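# Refit the fallen camera slide into its focus block

## Task

The camera slide has run off its pinion, dropped out of the focus block and is lying on the table. Insert it back into the block from underneath with the lens pointing down, then raise or lower it until the line marked on the slide sits level with the line marked on the block. Turning the knobs drives the pinion.

## Robot and tools

Robot: two arms, left_arm and right_arm, each with a two-finger parallel gripper. Both bases stand at table height: left_arm near (-0.053, +0.357, +0.022) m and right_arm near (+0.070, -0.384, +0.022) m in the scene frame, each turned only slightly about z. A camera stand sits behind the arms.

Frames. The scene frame has its origin on the table top, midway between the nominal bases, with +z up and +x pointing out over the table; left_arm is on the +y side. Image left and right do not match the arm names. Every hand pose, velocity, target and offset for an arm uses that arm's own base frame. Fixed cameras and the table use the scene frame. On the gripper, fingers point along +z and close along y. end_effector_position is the point between closed pads; closed fingertips reach about 19 mm past it, open ones about 6 mm. A block juts about 10 cm toward the gripper's +x and turns with it.

The 18-number row. Both execute_actions and move use one flat list of 18 numbers covering both arms: left dx, dy, dz, rx, ry, rz, gripper position, force_limit, speed, then the same nine for the right arm. Send all 18 even if one arm stays still. The six pose numbers are offsets, not poses: they count from that arm's Hand target when the action or move began, along that arm's base axes. Scale: 1.0 equals 0.6 m for dx, dy, dz, and 180 degrees for rx, ry, rz, which form a single rotation vector about the Hand target's position; each value lies in [-1, 1]. An offset of all zeros re-requests the current Hand target. Gripper numbers are absolute settings in [-1, 1]: position +1 is fully open (85 mm), pads touch near -0.8, and -1 closes until blocked. force_limit sets motor push; speed sets the closing rate (about 20, 85, 150 mm/s at -1, 0, +1). Both default to +1. To leave a gripper unchanged, repeat the numbers last sent, since 0 is a real command.

execute_actions: actions is a list of actions; each action is a table of up to 15 rows, one per 1/30 s step, and a short table repeats its last row to fill 15 steps. All rows in one action count from the same start pose. cameras picks images by name; an empty actions list returns state plus all images.

move: target is one 18-number row or a list of up to 15 rows, all counted from the Hand targets at the move's start, not from the previous row. Paths are straight, end together, last at least 0.5 s and at most 10 s. speed is the path top speed in m/s (0.002 to 3.6, default 0.25; rotation up to twice that in rad/s), one value or one per target. blend, in metres, rounds corners in a list. stop_force, 3 to 120 N, ends an arm's path when its wrist sensor feels that much push; it cannot be combined with blocking=false, is unreliable when the gripper rotates, and should be left off when backing away from a contact. zero (true by default) re-zeroes before the move. Moves do not avoid obstacles or the other arm; steer around each arm's own base. The result adds a move: line such as done, off_target, moving, held or fault, and limits like paced or held.

wait: seconds 0 to 10, arms hold their last command. stop: brakes a running move. zoom_image: camera plus region [x0, y0, x1, y1] in image pixels, at most 504 by 504, only on the newest images. zero_wrist_force: arm name. finished_scene: scene number 1 or 2, final.

Results give per arm end_effector_position (m), end_effector_quat_wxyz, velocities, Hand target (the last commanded, clipped pose, from which next offsets count), joint positions and torques, wrist force and torque in the gripper's own axes plus the peak since last shown, and gripper data. object_status: 0 moving, 1 blocked while opening, 2 blocked while closing (a grip), 3 reached the set position. position_measured is in counts: 3 open, 78 about 60 mm, 130 about 40 mm, 180 about 20 mm, 230 pads touching. To grip, send -1 and confirm status 2. Orientation commands are clipped to 32 degrees from the measured one per step; grippers may rest short of the Hand target.

Cameras: cam_high, cam_low, cam_left_wrist, cam_right_wrist, each 672x504.

Avoid: knocking anything off the table, dropping or releasing a moving part, fast impacts, and commanding targets past a firm contact. About 150 N of outside force, or joint contact torque at the limits (132 N m for big joints, 24.6 N m for wrists), halts that arm for 10 seconds. Never let the arms press on each other or grip the other arm's fingers. Don't squeeze a part hard while it still sits on something. Long stretched holds heat motors; at 85 °C the arm locks for 30 to 60 s.

Each tool is called in YAML: its name, and indented under it one key for each argument.

## Session

execute_actions:
  actions: []

Scene clock: 0.00 s.
left_arm: end_effector_position=(+0.5484, -0.3091, +0.3725) position_measured=3 object_status=3 end_effector_quat_wxyz=(-0.132, +0.723, +0.665, +0.136) | right_arm: end_effector_position=(+0.4590, -0.1503, +0.0971) position_measured=3 object_status=3 end_effector_quat_wxyz=(-0.023, +0.951, -0.281, +0.128)
Joint positions: left_arm=[-0.838 -1.116 0.874 -1.055 -1.304 0.779] | right_arm=[3.117 -1.602 -2.29 -0.561 1.549 -2.595]
Joint velocities: within noise
Joint torques (N m): no reading
Wrist force (N): no reading
Wrist torque (N m): no reading
Wrist force, peak (N): no reading
Hand target: left_arm +0.5484, -0.3091, +0.3725; -0.132, +0.723, +0.665, +0.136 | right_arm +0.4590, -0.1503, +0.0971; -0.023, +0.951, -0.281, +0.128
Tool commands: left_gripper/position=+1.0 left_gripper/force_limit=+1.0 left_gripper/speed=+1.0 right_gripper/position=+1.0 right_gripper/force_limit=+1.0 right_gripper/speed=+1.0

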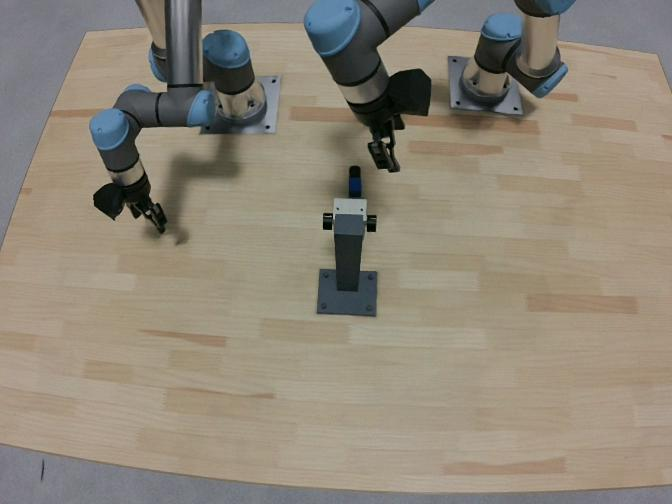

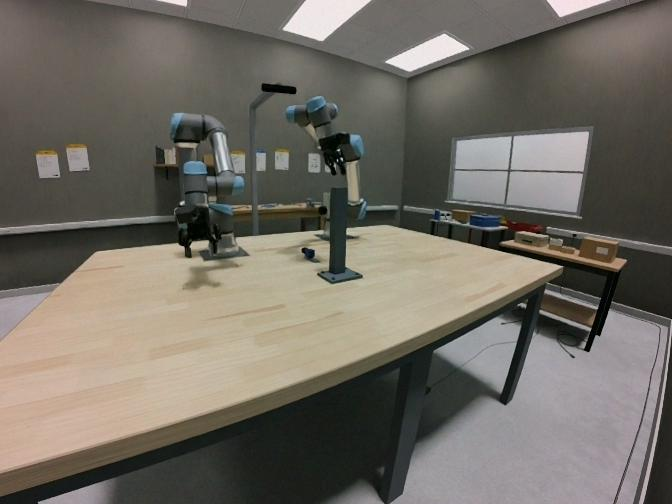

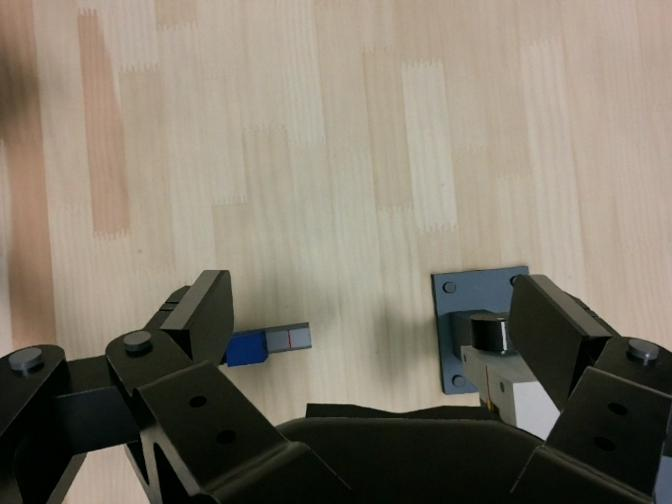

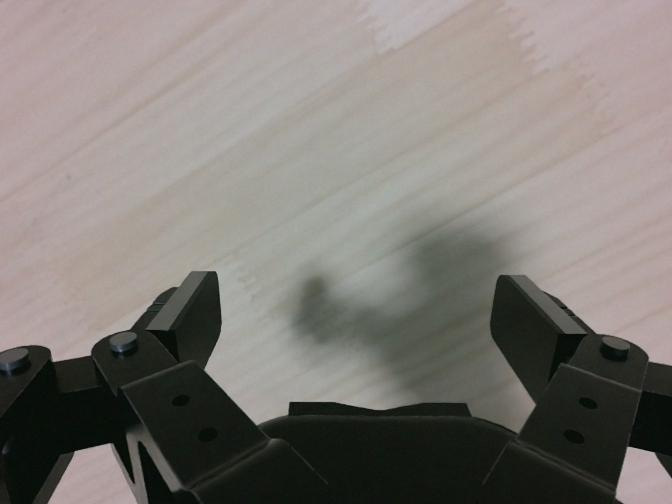

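zoom_image:
  camera: "cam_high"
  region: [290, 150, 410, 330]

zoom_image:
  camera: "cam_low"
  region: [270, 150, 400, 300]

zoom_image:
  camera: "cam_left_wrist"
  region: [200, 250, 570, 450]

Scaled by 2.800.

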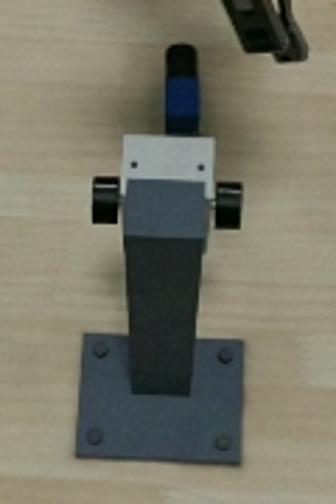

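Scaled by 3.360.

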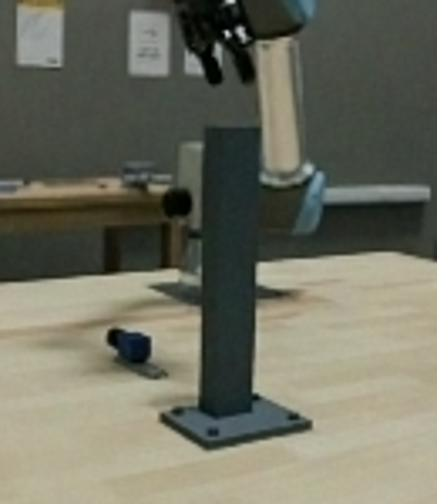

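Scaled by 1.362.

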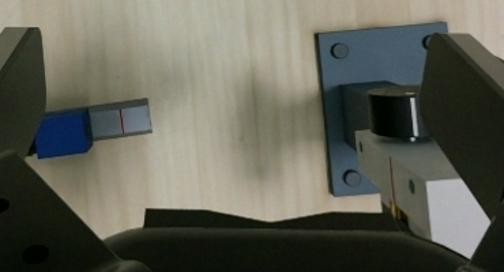

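move:
  target: [-0.214,-0.11,-0.121,-0.097,0.0884,-0.429,1,1,1,-0.21,0.425,0.102,0.0825,-0.592,0.305,1,1,1]
  speed: 0.5
  cameras: ["all"]

Scene clock: 150.47 s.
left_arm: end_effector_position=(+0.4651, -0.3519, +0.3254) position_measured=3 object_status=3 end_effector_quat_wxyz=(-0.050, +0.953, +0.293, +0.051) | right_arm: end_effector_position=(+0.3911, -0.0229, +0.1261) position_measured=3 object_status=3 end_effector_quat_wxyz=(-0.211, +0.873, -0.023, +0.440)
Joint positions: left_arm=[-0.937 -1.375 1.359 -1.494 -1.441 1.604] | right_arm=[3.254 -1.864 -2.847 0.995 1.833 -2.834]
Joint torques (N m): left_arm=[-7.99 -43.88 -19.25 -5.14 -0.95 1.59] | right_arm=[-6.65 27.13 13.08 1.61 -1.48 -0.21]
Wrist force (N): left_arm=[-0.6 0.3 -0.2] | right_arm=[1.4 -0.8 0.8]
Wrist torque (N m): left_arm=[0.05 0.02 -0.08] | right_arm=[-0.02 -0.01 -0.08]
Wrist force, peak (N): left_arm=[-1.0 -0.1 -0.1] | right_arm=[4.4 -2.4 -1.6]
Hand target: left_arm +0.4651, -0.3519, +0.3254; -0.050, +0.953, +0.293, +0.051 (not the last commanded pose) | right_arm +0.3911, -0.0229, +0.1261; -0.211, +0.873, -0.023, +0.440 (not the last commanded pose)
Off the commanded pose: left_arm 0.057 m, 28 deg | right_arm 0.144 m, 69 deg.
led back after a hold (right arm): the arm was led back toward your command in small steps, so it may still be short of it.
move: held (right_arm; a check stopped the path), off_target (left_arm; braked when a check withheld steps of right_arm); limits=held
pose unreachable (right arm): on one or more control steps of this call, first in action 0 (counted from 0), this arm could not follow its commanded pose, so it was not sent that pose on those steps. It may still have moved: this result reports where it is.
cause: moving toward the commanded pose would bring two parts of the arm too close to each other (joints 3 (elbow) to 5 (wrist 2) lie between them).
camera_calibration:
cam_left_wrist: T_world_to_cam=[[0.580432, -0.810975, -0.0736085, -0.524467], [-0.783174, -0.580711, 0.222291, 0.106472], [-0.223017, -0.0713764, -0.972198, 0.521942], [0, 0, 0, 1]] pos_world=[0.504206, -0.326246, 0.445158]
cam_right_wrist: T_world_to_cam=[[0.142914, -0.921073, -0.362214, -0.0292865], [-0.84858, 0.0743271, -0.52382, 0.414129], [0.509399, 0.382229, -0.770982, 0.0344379], [0, 0, 0, 1]] pos_world=[0.338065, -0.0709192, 0.232872]

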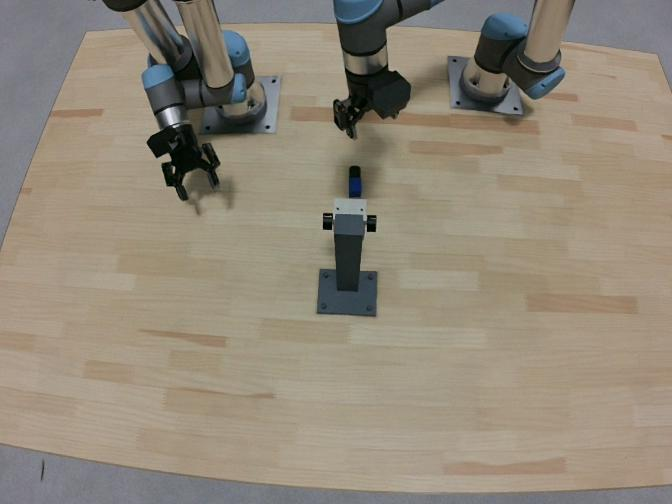

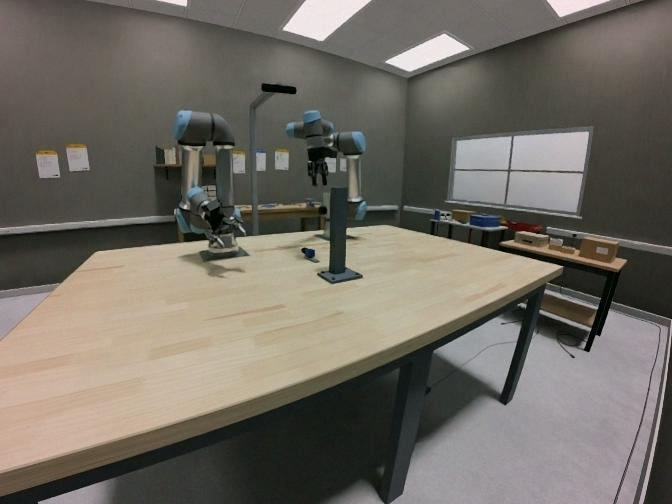

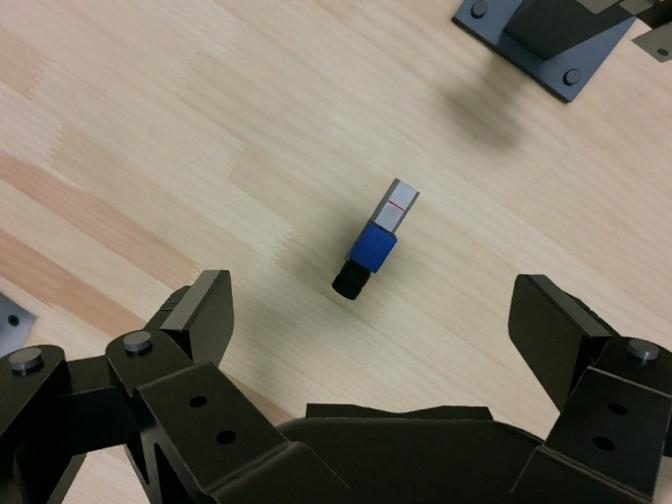

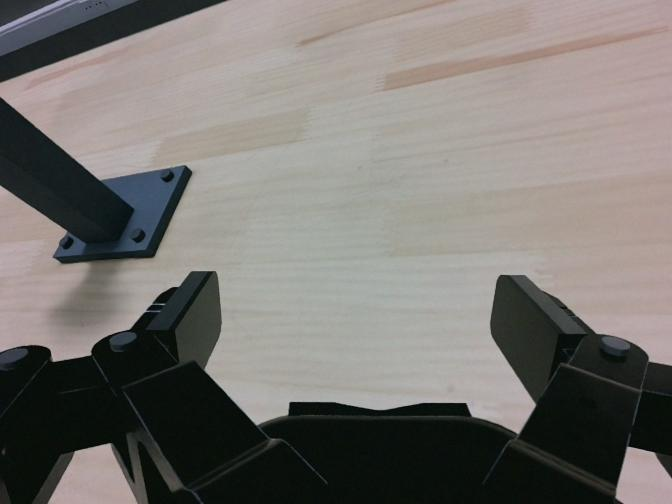

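move:
  target: [-0.092,-0.0635,-0.242,-0.0341,0.0308,-0.1496,1,1,1,0.153,0.189,0.253,0.0657,-0.232,0.3827,1,1,1]
  speed: 0.5
  cameras: ["all"]

zoom_image:
  camera: "cam_left_wrist"
  region: [200, 50, 450, 250]

zoom_image:
  camera: "cam_right_wrist"
  region: [150, 50, 500, 350]

Scene clock: 189.70 s.
left_arm: end_effector_position=(+0.4106, -0.3895, +0.1819) position_measured=3 object_status=3 end_effector_quat_wxyz=(+0.000, +0.998, +0.065, +0.001) | right_arm: end_effector_position=(+0.4592, +0.0623, +0.2420) position_measured=3 object_status=3 end_effector_quat_wxyz=(-0.441, +0.625, +0.381, +0.520)
Joint positions: left_arm=[-0.997 -1.372 1.738 -1.937 -1.57 2.013] | right_arm=[3.019 -2.101 -2.221 0.836 2.931 -3.323]
Joint torques (N m): left_arm=[-7.86 -25.46 -16.1 -5.68 -1.01 1.5] | right_arm=[-6.74 41.94 2.62 2.5 -1.19 0.99]
Wrist force (N): left_arm=[-0.6 0.3 0.2] | right_arm=[2.2 -0.7 1.1]
Wrist torque (N m): left_arm=[0.04 -0.01 -0.02] | right_arm=[-0.10 -0.06 -0.01]
Wrist force, peak (N): left_arm=[-0.8 0.4 -0.5] | right_arm=[8.1 1.6 1.9]
Hand target: left_arm +0.4105, -0.3895, +0.1818; +0.000, +0.998, +0.065, +0.001 (not the last commanded pose) | right_arm +0.4592, +0.0623, +0.2420; -0.441, +0.625, +0.380, +0.520 (not the last commanded pose)
Off the commanded pose: left_arm 0.002 m, 0 deg | right_arm 0.051 m, 20 deg.
move: held (right_arm; a check stopped the path); limits=held
pose unreachable (right arm): on one or more control steps of this call, first in action 0 (counted from 0), this arm could not follow its commanded pose, so it was not sent that pose on those steps. It may still have moved: this result reports where it is.
cause: moving toward the commanded pose would bring two parts of the arm too close to each other (its gripper and another part of the arm, with joints 4 (wrist 1) to 6 (wrist 3) between them, 10 mm apart when it was first held).
camera_calibration:
cam_left_wrist: T_world_to_cam=[[0.149857, -0.988634, -0.0120639, -0.437529], [-0.927377, -0.144782, 0.344977, 0.280434], [-0.342803, -0.0405095, -0.938534, 0.422655], [0, 0, 0, 1]] pos_world=[0.470522, -0.374833, 0.294654]
cam_right_wrist: T_world_to_cam=[[0.9307, -0.340477, -0.13369, -0.371856], [-0.260161, -0.359236, -0.896251, 0.373299], [0.257127, 0.868921, -0.42292, 0.0577868], [0, 0, 0, 1]] pos_world=[0.428346, -0.0427183, 0.309295]

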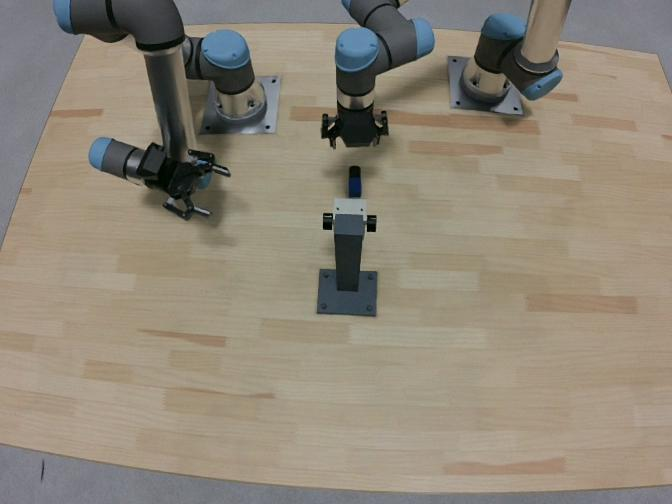

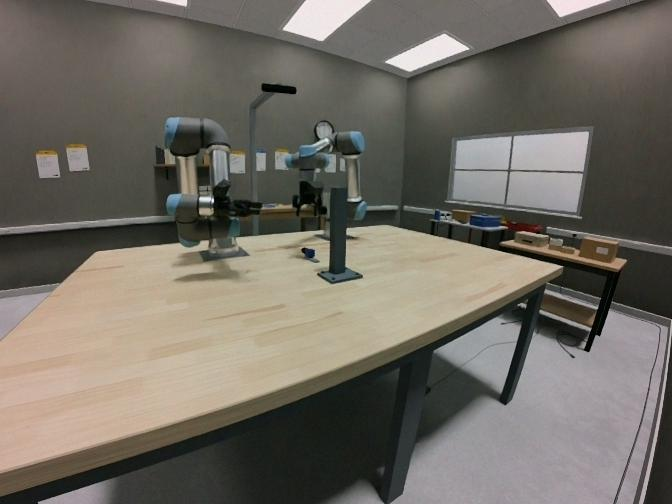

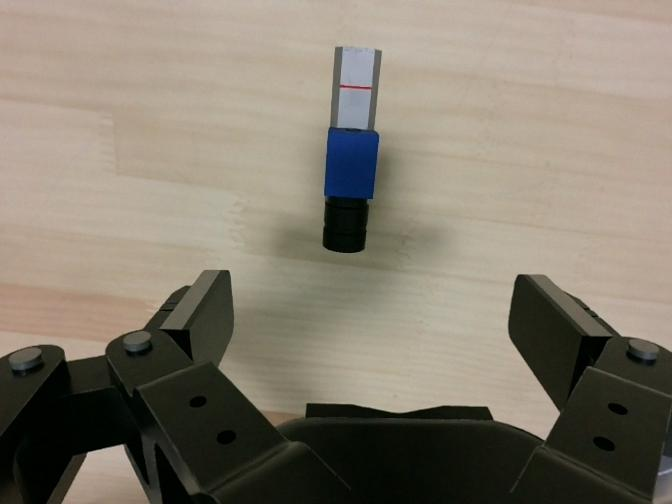

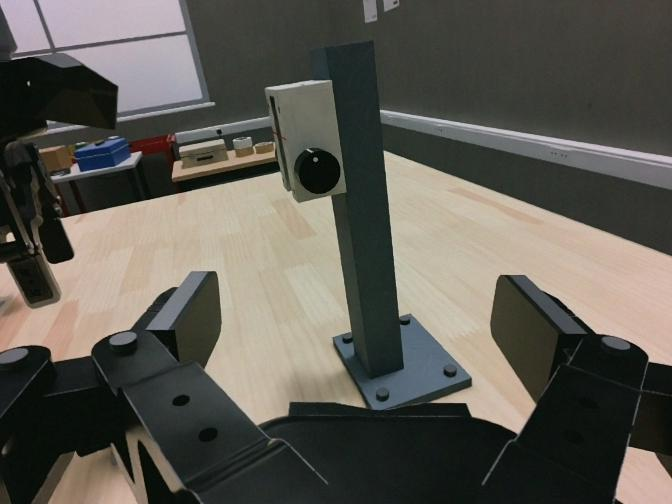

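Scaled by 2.016.

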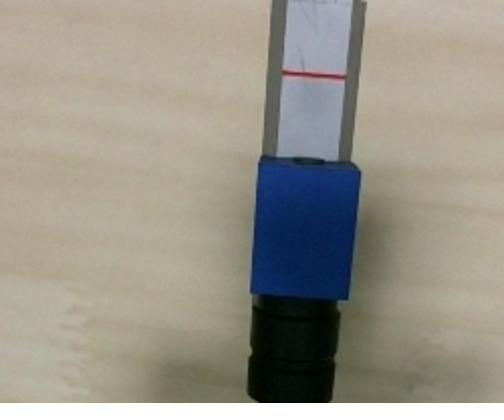

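Scaled by 1.440.

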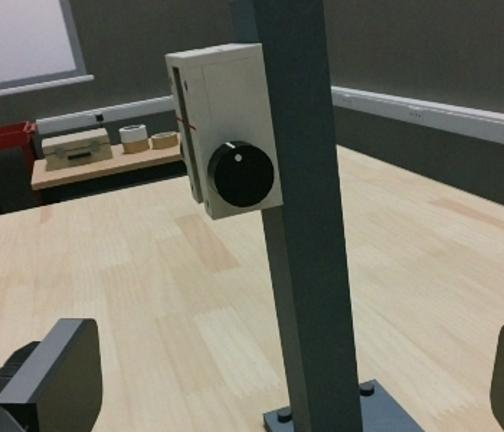

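zoom_image:
  camera: "cam_low"
  region: [285, 230, 345, 275]

Scaled by 8.400.

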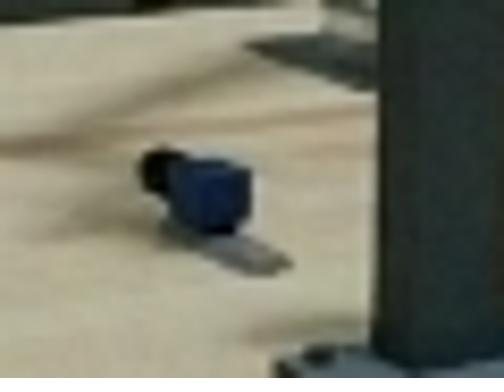

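move:
  target: [0.0292,0,-0.203,0,0,0,1,1,1,0,0,0,0,0,0,1,1,1]
  speed: 0.3
  cameras: ["cam_left_wrist"]

Scene clock: 364.13 s.
left_arm: end_effector_position=(+0.4280, -0.3895, +0.0601) position_measured=3 object_status=3 end_effector_quat_wxyz=(+0.000, +0.998, +0.065, +0.001) | right_arm: end_effector_position=(+0.4592, +0.0623, +0.2420) position_measured=3 object_status=3 end_effector_quat_wxyz=(-0.441, +0.625, +0.380, +0.520)
Joint positions: left_arm=[-0.971 -1.199 1.863 -2.234 -1.57 2.04] | right_arm=[3.019 -2.101 -2.222 0.837 2.931 -3.323]
Joint torques (N m): left_arm=[9.8 -30.33 -12.68 -5.06 -0.47 1.64] | right_arm=[-5.87 39.06 5.45 2.61 -1.21 1.1]
Wrist force (N): left_arm=[-0.5 0.4 -0.1] | right_arm=[1.9 -0.7 0.8]
Wrist torque (N m): left_arm=[0.04 -0.02 -0.06] | right_arm=[-0.10 -0.01 -0.02]
Wrist force, peak (N): left_arm=[-0.9 0.4 -2.1] | right_arm=[2.4 -0.9 1.2]
Hand target: left_arm +0.4280, -0.3895, +0.0600; +0.000, +0.998, +0.065, +0.001 | right_arm +0.4592, +0.0623, +0.2420; -0.441, +0.625, +0.380, +0.520
Off the commanded pose: left_arm 0.000 m, 0 deg | right_arm 0.000 m, 0 deg.
move: done
camera_calibration:
cam_left_wrist: T_world_to_cam=[[0.149455, -0.988695, -0.0120179, -0.441456], [-0.927442, -0.144389, 0.344969, 0.33886], [-0.342804, -0.0404115, -0.938537, 0.314378], [0, 0, 0, 1]] pos_world=[0.488021, -0.374833, 0.172854]
Images, in order (width x height): cam_left_wrist 672x504.

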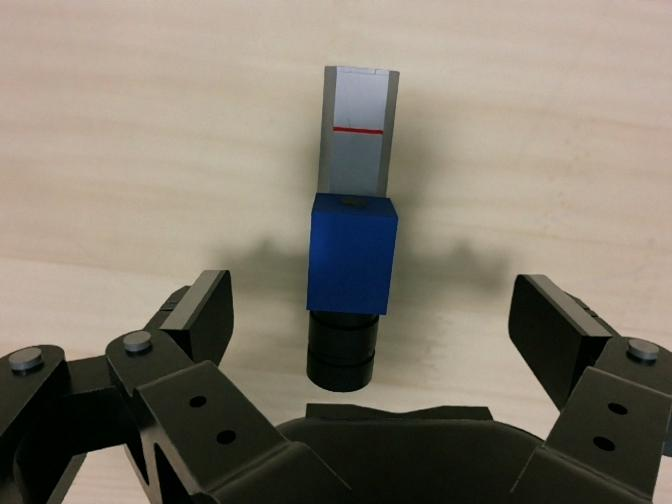

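move:
  target: [0,0,-0.133,0,0,0,1,1,1,0,0,0,0,0,0,1,1,1]
  speed: 0.025
  stop_force: 6
  cameras: ["cam_left_wrist"]

Scene clock: 384.43 s.
left_arm: end_effector_position=(+0.4280, -0.3895, -0.0157) position_measured=3 object_status=3 end_effector_quat_wxyz=(+0.000, +0.998, +0.065, +0.001) | right_arm: end_effector_position=(+0.4592, +0.0623, +0.2420) position_measured=3 object_status=3 end_effector_quat_wxyz=(-0.441, +0.625, +0.380, +0.520)
Joint positions: left_arm=[-0.971 -1.07 1.918 -2.419 -1.57 2.04] | right_arm=[3.019 -2.101 -2.222 0.837 2.931 -3.323]
Joint torques (N m): left_arm=[4.64 -48.98 -22.17 -2.64 1.43 0.29] | right_arm=[0.12 22.58 13.27 2.62 -1.1 0.89]
Wrist force (N): left_arm=[-0.7 0.3 -0.6] | right_arm=[2.0 -0.9 0.9]
Wrist torque (N m): left_arm=[-0.02 0.02 -0.05] | right_arm=[-0.12 -0.01 -0.02]
Wrist force, peak (N): left_arm=[-10.5 -20.0 -58.9] | right_arm=[2.4 -0.8 1.0]
Hand target: left_arm +0.4280, -0.3895, -0.0157; +0.000, +0.998, +0.065, +0.001 (not the last commanded pose) | right_arm +0.4592, +0.0623, +0.2420; -0.441, +0.625, +0.380, +0.520
Off the commanded pose: left_arm 0.004 m, 0 deg | right_arm 0.000 m, 0 deg.
move: contact (left_arm)
camera_calibration:
cam_left_wrist: T_world_to_cam=[[0.149485, -0.988692, -0.0119393, -0.442388], [-0.927405, -0.144385, 0.345069, 0.364982], [-0.342891, -0.0405099, -0.938501, 0.243239], [0, 0, 0, 1]] pos_world=[0.488021, -0.374833, 0.0970542]
Images, in order (width x height): cam_left_wrist 672x504.

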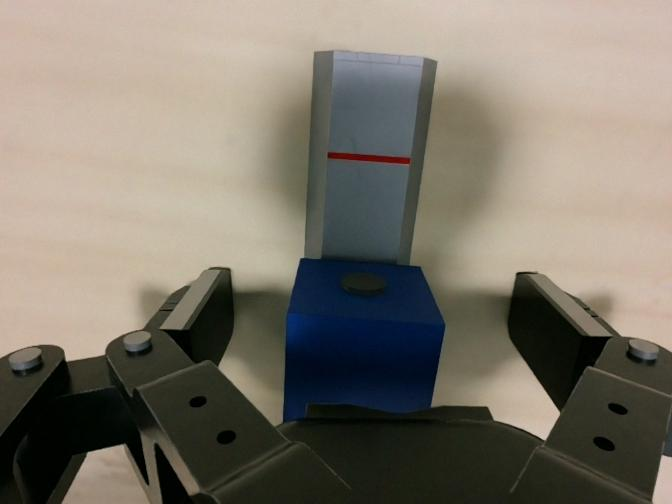

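move:
  target:
    - [-0.004,0.0025,0.0362,0,0,0,1,1,1,0,0,0,0,0,0,1,1,1]
    - [-0.004,0.0025,0.0362,0,0,0,-1,-0.6,-1,0,0,0,0,0,0,1,1,1]
  speed: 0.15
  cameras: ["cam_left_wrist"]

Scene clock: 411.07 s.
left_arm: end_effector_position=(+0.4256, -0.3880, +0.0060) position_measured=152 object_status=0 end_effector_quat_wxyz=(+0.000, +0.998, +0.065, +0.001) | right_arm: end_effector_position=(+0.4592, +0.0623, +0.2420) position_measured=3 object_status=3 end_effector_quat_wxyz=(-0.441, +0.625, +0.380, +0.520)
Joint positions: left_arm=[-0.973 -1.115 1.914 -2.37 -1.57 2.038] | right_arm=[3.019 -2.101 -2.222 0.837 2.931 -3.323]
Joint torques (N m): left_arm=[-7.05 -45.32 -21.39 -2.24 0.47 -1.84] | right_arm=[4.42 22.6 13.59 2.59 -1.24 1.11]
Wrist force (N): left_arm=[-0.6 -0.1 -3.7] | right_arm=[1.9 -0.7 0.8]
Wrist torque (N m): left_arm=[-0.10 -0.02 0.11] | right_arm=[-0.10 -0.01 -0.02]
Wrist force, peak (N): left_arm=[-0.6 -0.1 -3.7] | right_arm=[2.4 -0.7 1.0]
Hand target: left_arm +0.4256, -0.3880, +0.0060; +0.000, +0.998, +0.065, +0.001 | right_arm +0.4592, +0.0623, +0.2420; -0.441, +0.625, +0.380, +0.520
Off the commanded pose: left_arm 0.000 m, 0 deg | right_arm 0.000 m, 0 deg.
move: done
camera_calibration:
cam_left_wrist: T_world_to_cam=[[0.149393, -0.988706, -0.0119047, -0.440252], [-0.92742, -0.144287, 0.34507, 0.355528], [-0.342891, -0.0405104, -0.938501, 0.262842], [0, 0, 0, 1]] pos_world=[0.485621, -0.373334, 0.118754]
Images, in order (width x height): cam_left_wrist 672x504.

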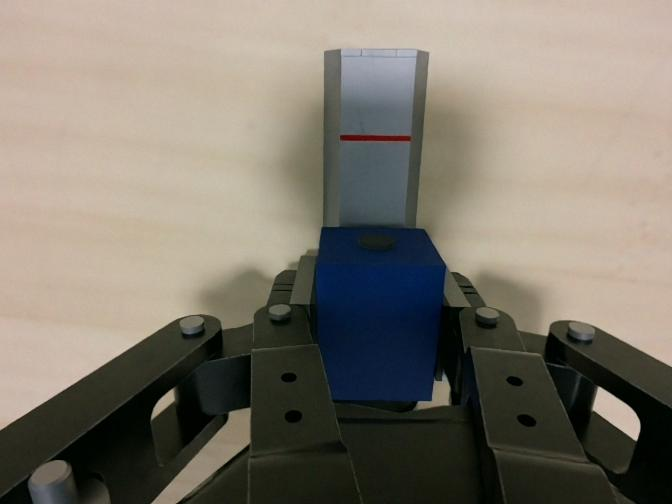

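move:
  target:
    - [0,0,0.19,0,0,0,-1,-0.6,-1,0,0,0,0,0,0,1,1,1]
    - [0.124,0.112,0.273,0.0358,-0.4989,-0.0271,-1,-0.6,-1,0,0,0,0,0,0,1,1,1]
  speed: 0.3
  blend: 0.04
  cameras: ["all"]

Scene clock: 444.63 s.
left_arm: end_effector_position=(+0.5000, -0.3208, +0.1698) position_measured=152 object_status=2 end_effector_quat_wxyz=(-0.005, +0.707, +0.008, +0.707) | right_arm: end_effector_position=(+0.4592, +0.0623, +0.2420) position_measured=3 object_status=3 end_effector_quat_wxyz=(-0.441, +0.625, +0.380, +0.520)
Joint positions: left_arm=[-1.264 -0.758 2.136 -4.521 -0.289 3.139] | right_arm=[3.019 -2.101 -2.222 0.837 2.931 -3.323]
Joint torques (N m): left_arm=[9.83 -31.92 -10.72 -3.79 -1.18 1.58] | right_arm=[6.28 23.04 12.86 2.5 -0.9 1.06]
Wrist force (N): left_arm=[-2.4 -1.5 1.0] | right_arm=[2.1 -0.6 0.9]
Wrist torque (N m): left_arm=[-0.25 -0.20 -0.35] | right_arm=[-0.09 -0.04 -0.02]
Wrist force, peak (N): left_arm=[-0.9 -0.2 6.2] | right_arm=[2.4 -0.7 1.0]
Hand target: left_arm +0.5000, -0.3208, +0.1698; -0.005, +0.707, +0.008, +0.707 | right_arm +0.4592, +0.0623, +0.2420; -0.441, +0.625, +0.380, +0.520
Off the commanded pose: left_arm 0.000 m, 0 deg | right_arm 0.000 m, 0 deg.
move: done
camera_calibration:
cam_left_wrist: T_world_to_cam=[[0.0294404, -0.999273, 0.0242125, -0.332515], [-0.34492, -0.0328912, -0.938056, 0.340111], [0.93817, 0.0192654, -0.345637, -0.277252], [0, 0, 0, 1]] pos_world=[0.38721, -0.315746, 0.231265]
cam_right_wrist: T_world_to_cam=[[0.930594, -0.340717, -0.133812, -0.371704], [-0.260356, -0.359118, -0.896242, 0.373269], [0.257311, 0.868876, -0.422901, 0.0576842], [0, 0, 0, 1]] pos_world=[0.428246, -0.042719, 0.309195]

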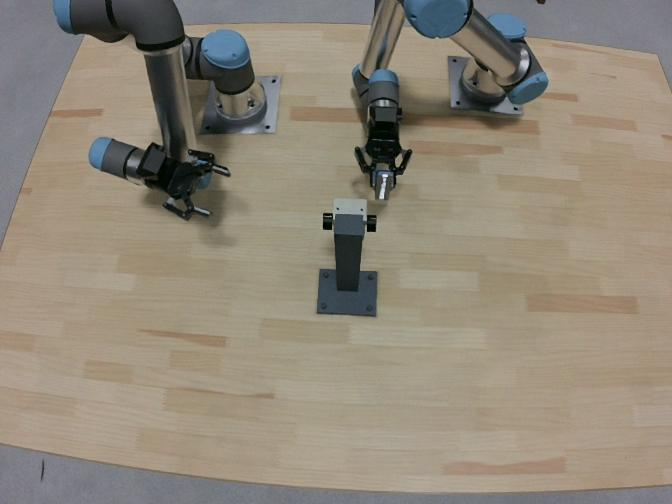

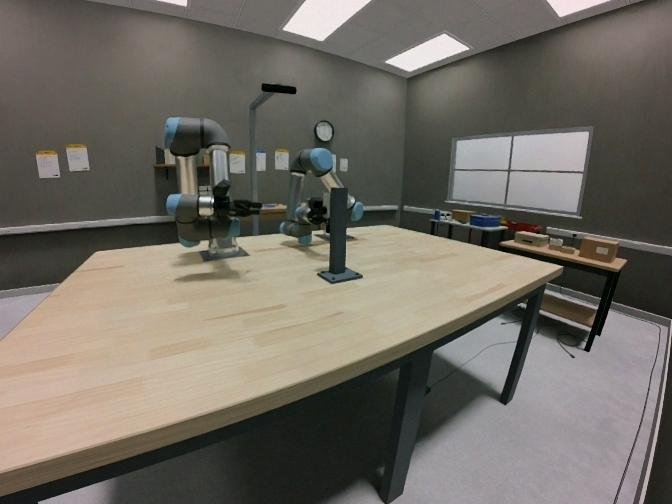

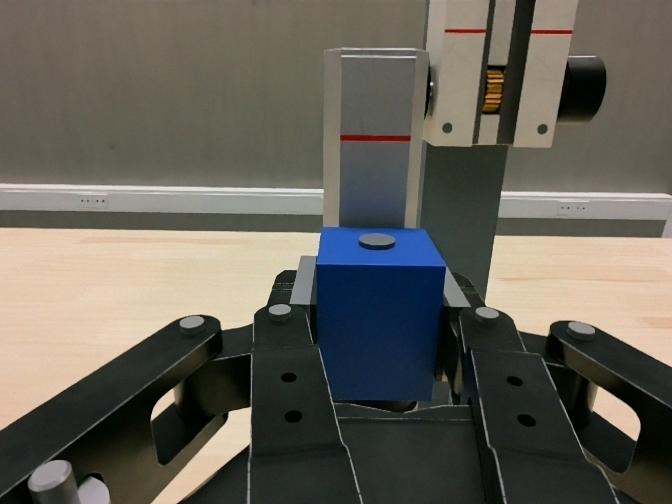

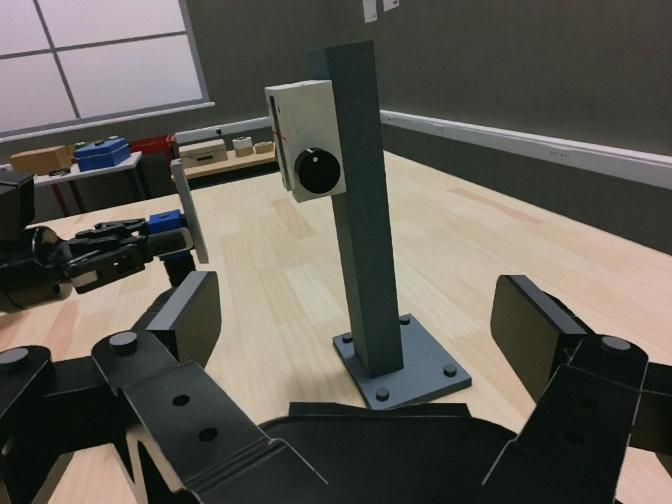

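zoom_image:
  camera: "cam_left_wrist"
  region: [300, 0, 620, 250]

zoom_image:
  camera: "cam_right_wrist"
  region: [130, 60, 380, 260]

Scaled by 1.575.

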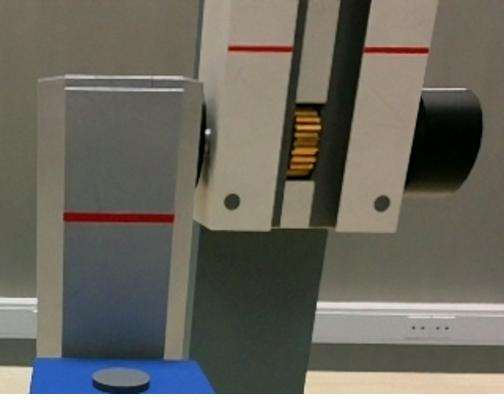

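Scaled by 2.016.

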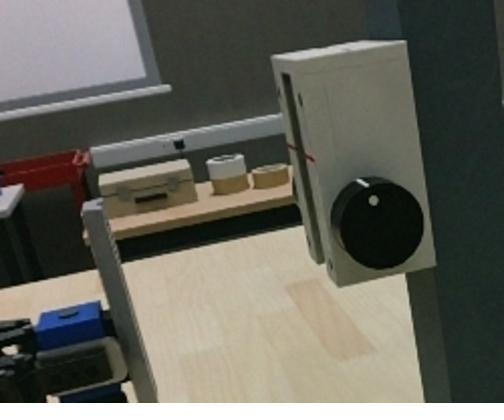

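zoom_image:
  camera: "cam_right_wrist"
  region: [160, 140, 240, 280]

zoom_image:
  camera: "cam_right_wrist"
  region: [250, 70, 370, 220]

Scaled by 3.600.

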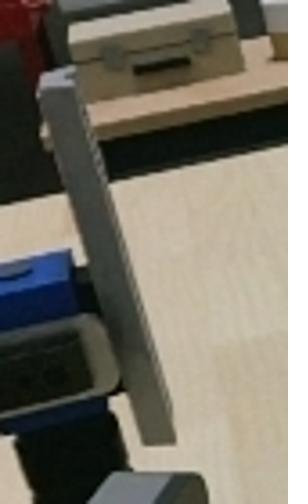

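Scaled by 3.360.

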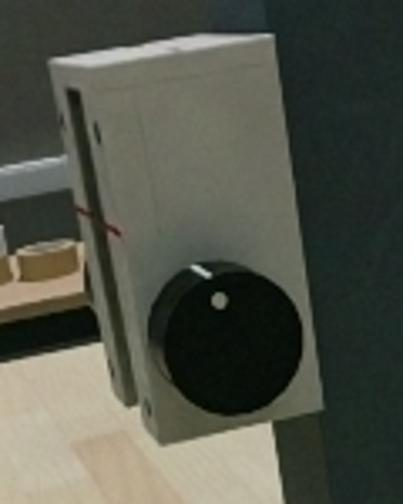

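move:
  target: [0.083,-0.115,-0.117,-0.002,-0.0056,0,-1,-0.6,-1,0,0,0,0,0,0,1,1,1]
  speed: 0.25
  cameras: ["cam_left_wrist","cam_right_wrist"]

zoom_image:
  camera: "cam_left_wrist"
  region: [300, 0, 460, 250]

zoom_image:
  camera: "cam_right_wrist"
  region: [200, 70, 370, 300]

Scene clock: 523.07 s.
left_arm: end_effector_position=(+0.5207, -0.3518, +0.1360) position_measured=152 object_status=2 end_effector_quat_wxyz=(-0.005, +0.706, +0.007, +0.709) | right_arm: end_effector_position=(+0.4592, +0.0623, +0.2420) position_measured=3 object_status=3 end_effector_quat_wxyz=(-0.441, +0.625, +0.380, +0.520)
Joint positions: left_arm=[-1.239 -0.646 2 -4.508 -0.315 3.151] | right_arm=[3.019 -2.101 -2.222 0.837 2.931 -3.323]
Joint torques (N m): left_arm=[1.32 -42.84 -7.74 -1.04 0.11 -0.09] | right_arm=[7.21 22.81 13.77 2.51 -0.98 0.9]
Wrist force (N): left_arm=[-2.4 -1.4 0.9] | right_arm=[2.0 -0.6 1.0]
Wrist torque (N m): left_arm=[-0.22 -0.21 -0.29] | right_arm=[-0.08 -0.05 -0.02]
Wrist force, peak (N): left_arm=[-11.5 7.6 5.8] | right_arm=[2.4 -0.7 1.0]
Hand target: left_arm +0.5207, -0.3518, +0.1360; -0.005, +0.706, +0.007, +0.709 (not the last commanded pose) | right_arm +0.4592, +0.0623, +0.2420; -0.441, +0.625, +0.380, +0.520
Tool commands: left_gripper/position=-1.0 left_gripper/force_limit=-0.6 left_gripper/speed=-1.0 right_gripper/position=+1.0 right_gripper/force_limit=+1.0 right_gripper/speed=+1.0
Off the commanded pose: left_arm 0.060 m, 1 deg | right_arm 0.000 m, 0 deg.
FORCE FAULT: contact force on the left arm reached its limit, and that arm stopped. The contact can be on any part of that arm, not only on its tool. That arm's remaining commands of this call were not run. That arm is still stopped at the end of this call. That arm stays stopped for about 10 more seconds. Until then a move that you send moves the other arm only, and its call returns only when the move has ended. Once the stop has ended, the next robot result says so. If the stop ends while you think or write, that arm runs what you send next, counted from a new Hand target: where the arm stands when the stop ends. While its stop runs, that arm takes no new command, but its gripper still runs the gripper command that each later call begins with. Until it ends, the stop uses up actions while you think or wait. An arm that is not stopped still takes commands.
move: fault (left_arm)
camera_calibration:
cam_left_wrist: T_world_to_cam=[[0.028043, -0.999347, 0.0227723, -0.362345], [-0.341788, -0.0309942, -0.939266, 0.313702], [0.939359, 0.0185565, -0.342434, -0.309064], [0, 0, 0, 1]] pos_world=[0.407702, -0.34665, 0.197067]
cam_right_wrist: T_world_to_cam=[[0.930594, -0.340717, -0.133812, -0.371704], [-0.260356, -0.359118, -0.896242, 0.373269], [0.257311, 0.868876, -0.422901, 0.0576842], [0, 0, 0, 1]] pos_world=[0.428246, -0.042719, 0.309195]
Images, in order (width x height): cam_left_wrist 672x504, cam_right_wrist 672x504.

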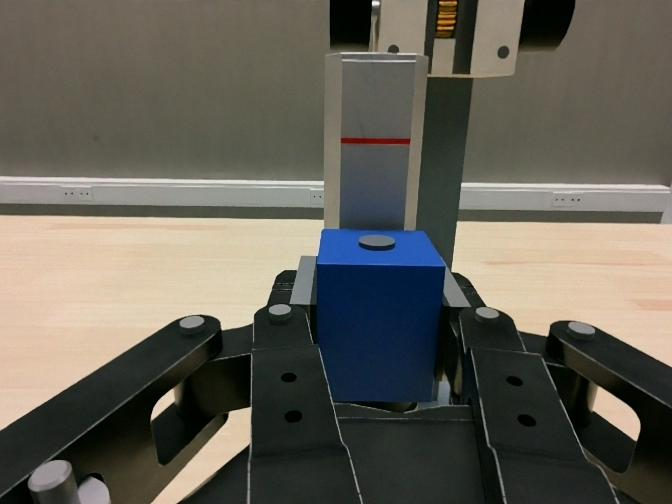

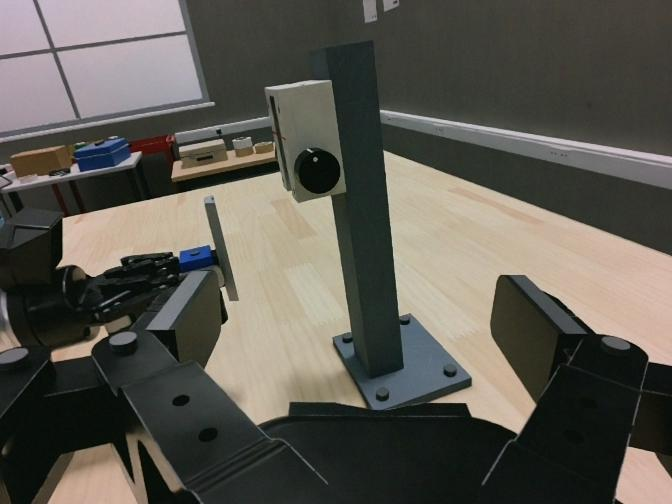

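Scaled by 2.016.

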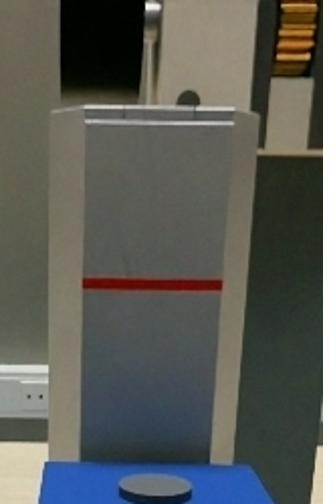

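Scaled by 2.191.

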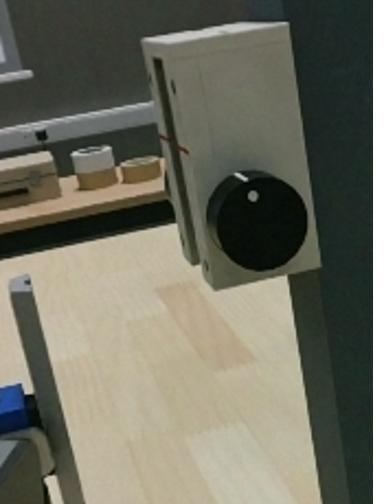

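move:
  target: [-0.0345,0.098,0.44,0,0,0,-1,-0.6,-1,0,0,0,0,0,0,1,1,1]
  speed: 0.25

Scene clock: 611.40 s.
left_arm: end_effector_position=(+0.5000, -0.2930, +0.4000) position_measured=152 object_status=2 end_effector_quat_wxyz=(-0.005, +0.706, +0.007, +0.709) | right_arm: end_effector_position=(+0.4592, +0.0623, +0.2420) position_measured=3 object_status=3 end_effector_quat_wxyz=(-0.441, +0.625, +0.380, +0.520)
Joint positions: left_arm=[-1.24 -1.366 2.159 -3.949 -0.314 3.151] | right_arm=[3.019 -2.101 -2.222 0.837 2.931 -3.323]
Joint torques (N m): left_arm=[-7.96 -36.76 -10.67 1.02 -1.24 -1.86] | right_arm=[6.41 22.84 13.65 2.35 -0.86 0.87]
Wrist force (N): left_arm=[-2.3 0.1 1.1] | right_arm=[2.2 -0.7 0.8]
Wrist torque (N m): left_arm=[0.03 -0.21 -0.17] | right_arm=[-0.09 -0.05 -0.02]
Wrist force, peak (N): left_arm=[-4.1 0.6 1.0] | right_arm=[2.4 -0.9 1.1]
Hand target: left_arm +0.5000, -0.2930, +0.4000; -0.005, +0.706, +0.007, +0.709 | right_arm +0.4592, +0.0623, +0.2420; -0.441, +0.625, +0.380, +0.520
Off the commanded pose: left_arm 0.000 m, 0 deg | right_arm 0.000 m, 0 deg.
FORCE FAULT, CONTINUED: the left arm's stop, for the force fault that an earlier result reported, is over. The rest of the stop counts as 19 of the actions that you can send in this scene. The stop ended before this call began, so that arm ran this call's commands, counted from a new Hand target: where the arm stood when the stop ended. During its stop the left arm's controller moved it back a little.
move: done

move:
  target:
    - [-0.0258,0.1395,0,0,0,0.1058,-1,-0.6,-1,0,0,0,0,0,0,1,1,1]
    - [-0.0957,0.2627,0,0,0,0.2117,-1,-0.6,-1,0,0,0,0,0,0,1,1,1]
  speed: 0.25
  blend: [0.02,0]

Scene clock: 622.40 s.
left_arm: end_effector_position=(+0.4426, -0.1355, +0.4000) position_measured=152 object_status=2 end_effector_quat_wxyz=(-0.236, +0.665, +0.237, +0.668) | right_arm: end_effector_position=(+0.4592, +0.0623, +0.2420) position_measured=3 object_status=3 end_effector_quat_wxyz=(-0.441, +0.625, +0.380, +0.520)
Joint positions: left_arm=[-1.24 -1.372 2.166 -3.924 0.351 3.127] | right_arm=[3.019 -2.101 -2.222 0.837 2.931 -3.323]
Joint torques (N m): left_arm=[10.12 -35.47 -7.86 -1.19 1.58 -1.87] | right_arm=[6.42 23.17 12.89 2.35 -0.74 0.52]
Wrist force (N): left_arm=[-2.1 0.2 0.9] | right_arm=[2.0 -0.8 0.9]
Wrist torque (N m): left_arm=[0.07 -0.22 -0.16] | right_arm=[-0.11 -0.02 -0.02]
Wrist force, peak (N): left_arm=[-2.6 0.0 1.2] | right_arm=[2.3 -0.7 1.3]
Hand target: left_arm +0.4426, -0.1354, +0.4000; -0.236, +0.665, +0.237, +0.668 | right_arm +0.4592, +0.0623, +0.2420; -0.441, +0.625, +0.380, +0.520
Off the commanded pose: left_arm 0.000 m, 0 deg | right_arm 0.000 m, 0 deg.
move: done

move:
  target:
    - [0.0522,-0.152,0.0547,0.0382,-0.0688,-0.0320,-1,-0.6,-1,0,0,0,0,0,0,1,1,1]
    - [0.1017,-0.2962,-0.0198,0.0544,-0.0979,-0.1102,-1,-0.6,-1,0,0,0,0,0,0,1,1,1]
    - [0.1197,-0.3485,-0.1803,0.0387,-0.0698,-0.1896,-1,-0.6,-1,0,0,0,0,0,0,1,1,1]
    - [0.0955,-0.278,-0.3328,0,0,-0.2228,-1,-0.6,-1,0,0,0,0,0,0,1,1,1]
  speed: 0.12
  blend: [0.01,0.01,0.01,0]
  cameras: ["cam_left_wrist","cam_right_wrist","cam_high"]

Scene clock: 643.93 s.
left_arm: end_effector_position=(+0.4999, -0.3022, +0.2004) position_measured=152 object_status=2 end_effector_quat_wxyz=(+0.008, +0.706, -0.005, +0.709) | right_arm: end_effector_position=(+0.4592, +0.0623, +0.2420) position_measured=3 object_status=3 end_effector_quat_wxyz=(-0.441, +0.625, +0.380, +0.520)
Joint positions: left_arm=[-1.24 -1.371 2.166 -0.808 0.349 0.009] | right_arm=[3.019 -2.101 -2.222 0.837 2.931 -3.323]
Joint torques (N m): left_arm=[10.18 -20.33 -22.88 0.59 1.41 -1.62] | right_arm=[7.27 24.17 12.99 2.37 -0.79 0.7]
Wrist force (N): left_arm=[-2.2 0.2 0.7] | right_arm=[2.0 -0.7 1.0]
Wrist torque (N m): left_arm=[0.06 -0.21 -0.17] | right_arm=[-0.10 -0.02 -0.02]
Wrist force, peak (N): left_arm=[-2.9 -0.2 0.6] | right_arm=[2.4 -0.8 1.1]
Hand target: left_arm +0.4999, -0.3022, +0.2004; +0.008, +0.706, -0.005, +0.709 | right_arm +0.4592, +0.0623, +0.2420; -0.441, +0.625, +0.380, +0.520
Off the commanded pose: left_arm 0.000 m, 0 deg | right_arm 0.000 m, 0 deg.
move: done
camera_calibration:
cam_left_wrist: T_world_to_cam=[[-0.00682026, -0.999718, 0.0227598, -0.296351], [-0.342449, -0.0190491, -0.939343, 0.372483], [0.939512, -0.0142007, -0.342222, -0.278377], [0, 0, 0, 1]] pos_world=[0.387073, -0.293125, 0.261368]
cam_right_wrist: T_world_to_cam=[[0.930594, -0.340717, -0.133812, -0.371704], [-0.260356, -0.359118, -0.896242, 0.373269], [0.257311, 0.868876, -0.422901, 0.0576842], [0, 0, 0, 1]] pos_world=[0.428246, -0.042719, 0.309195]
Images, in order (width x height): cam_high 672x504, cam_left_wrist 672x504, cam_right_wrist 672x504.

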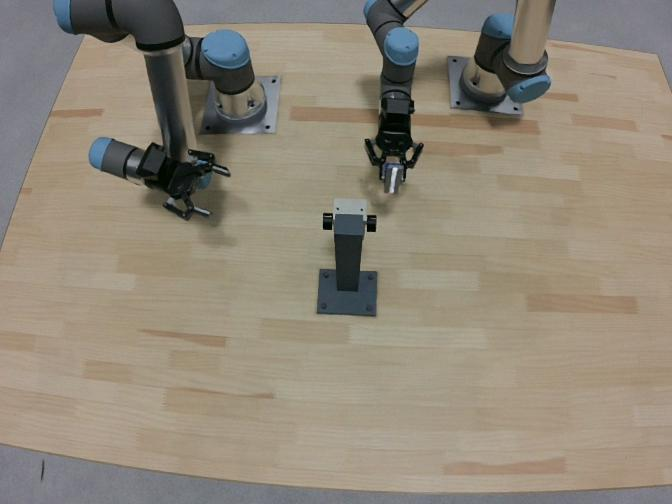

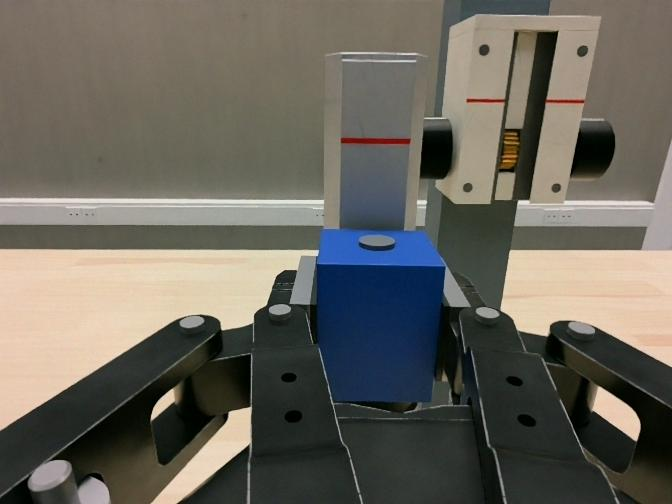

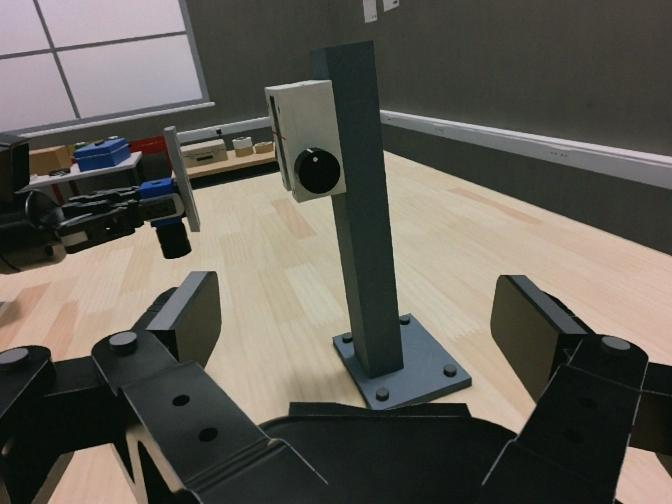

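zoom_image:
  camera: "cam_left_wrist"
  region: [410, 0, 630, 220]

zoom_image:
  camera: "cam_left_wrist"
  region: [310, 40, 450, 250]

zoom_image:
  camera: "cam_right_wrist"
  region: [140, 110, 220, 270]

Scaled by 2.291.

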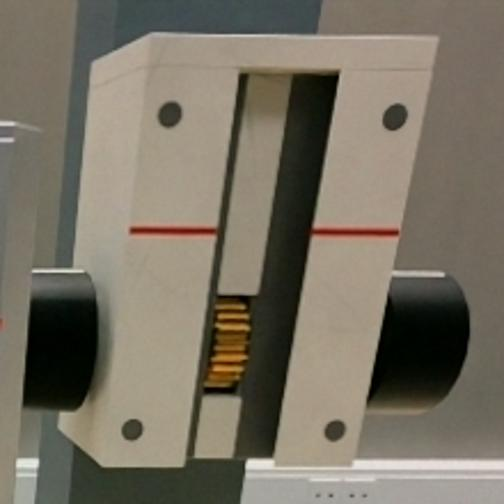

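Scaled by 2.400.

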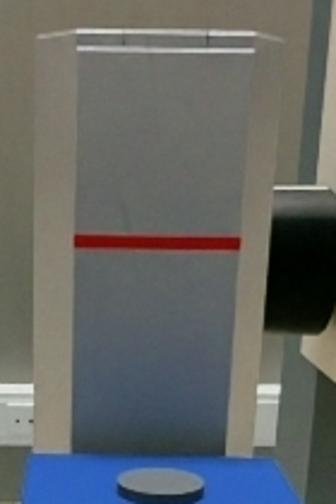

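Scaled by 3.150.

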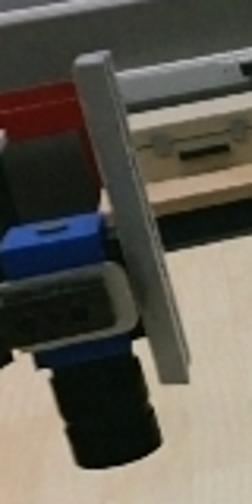

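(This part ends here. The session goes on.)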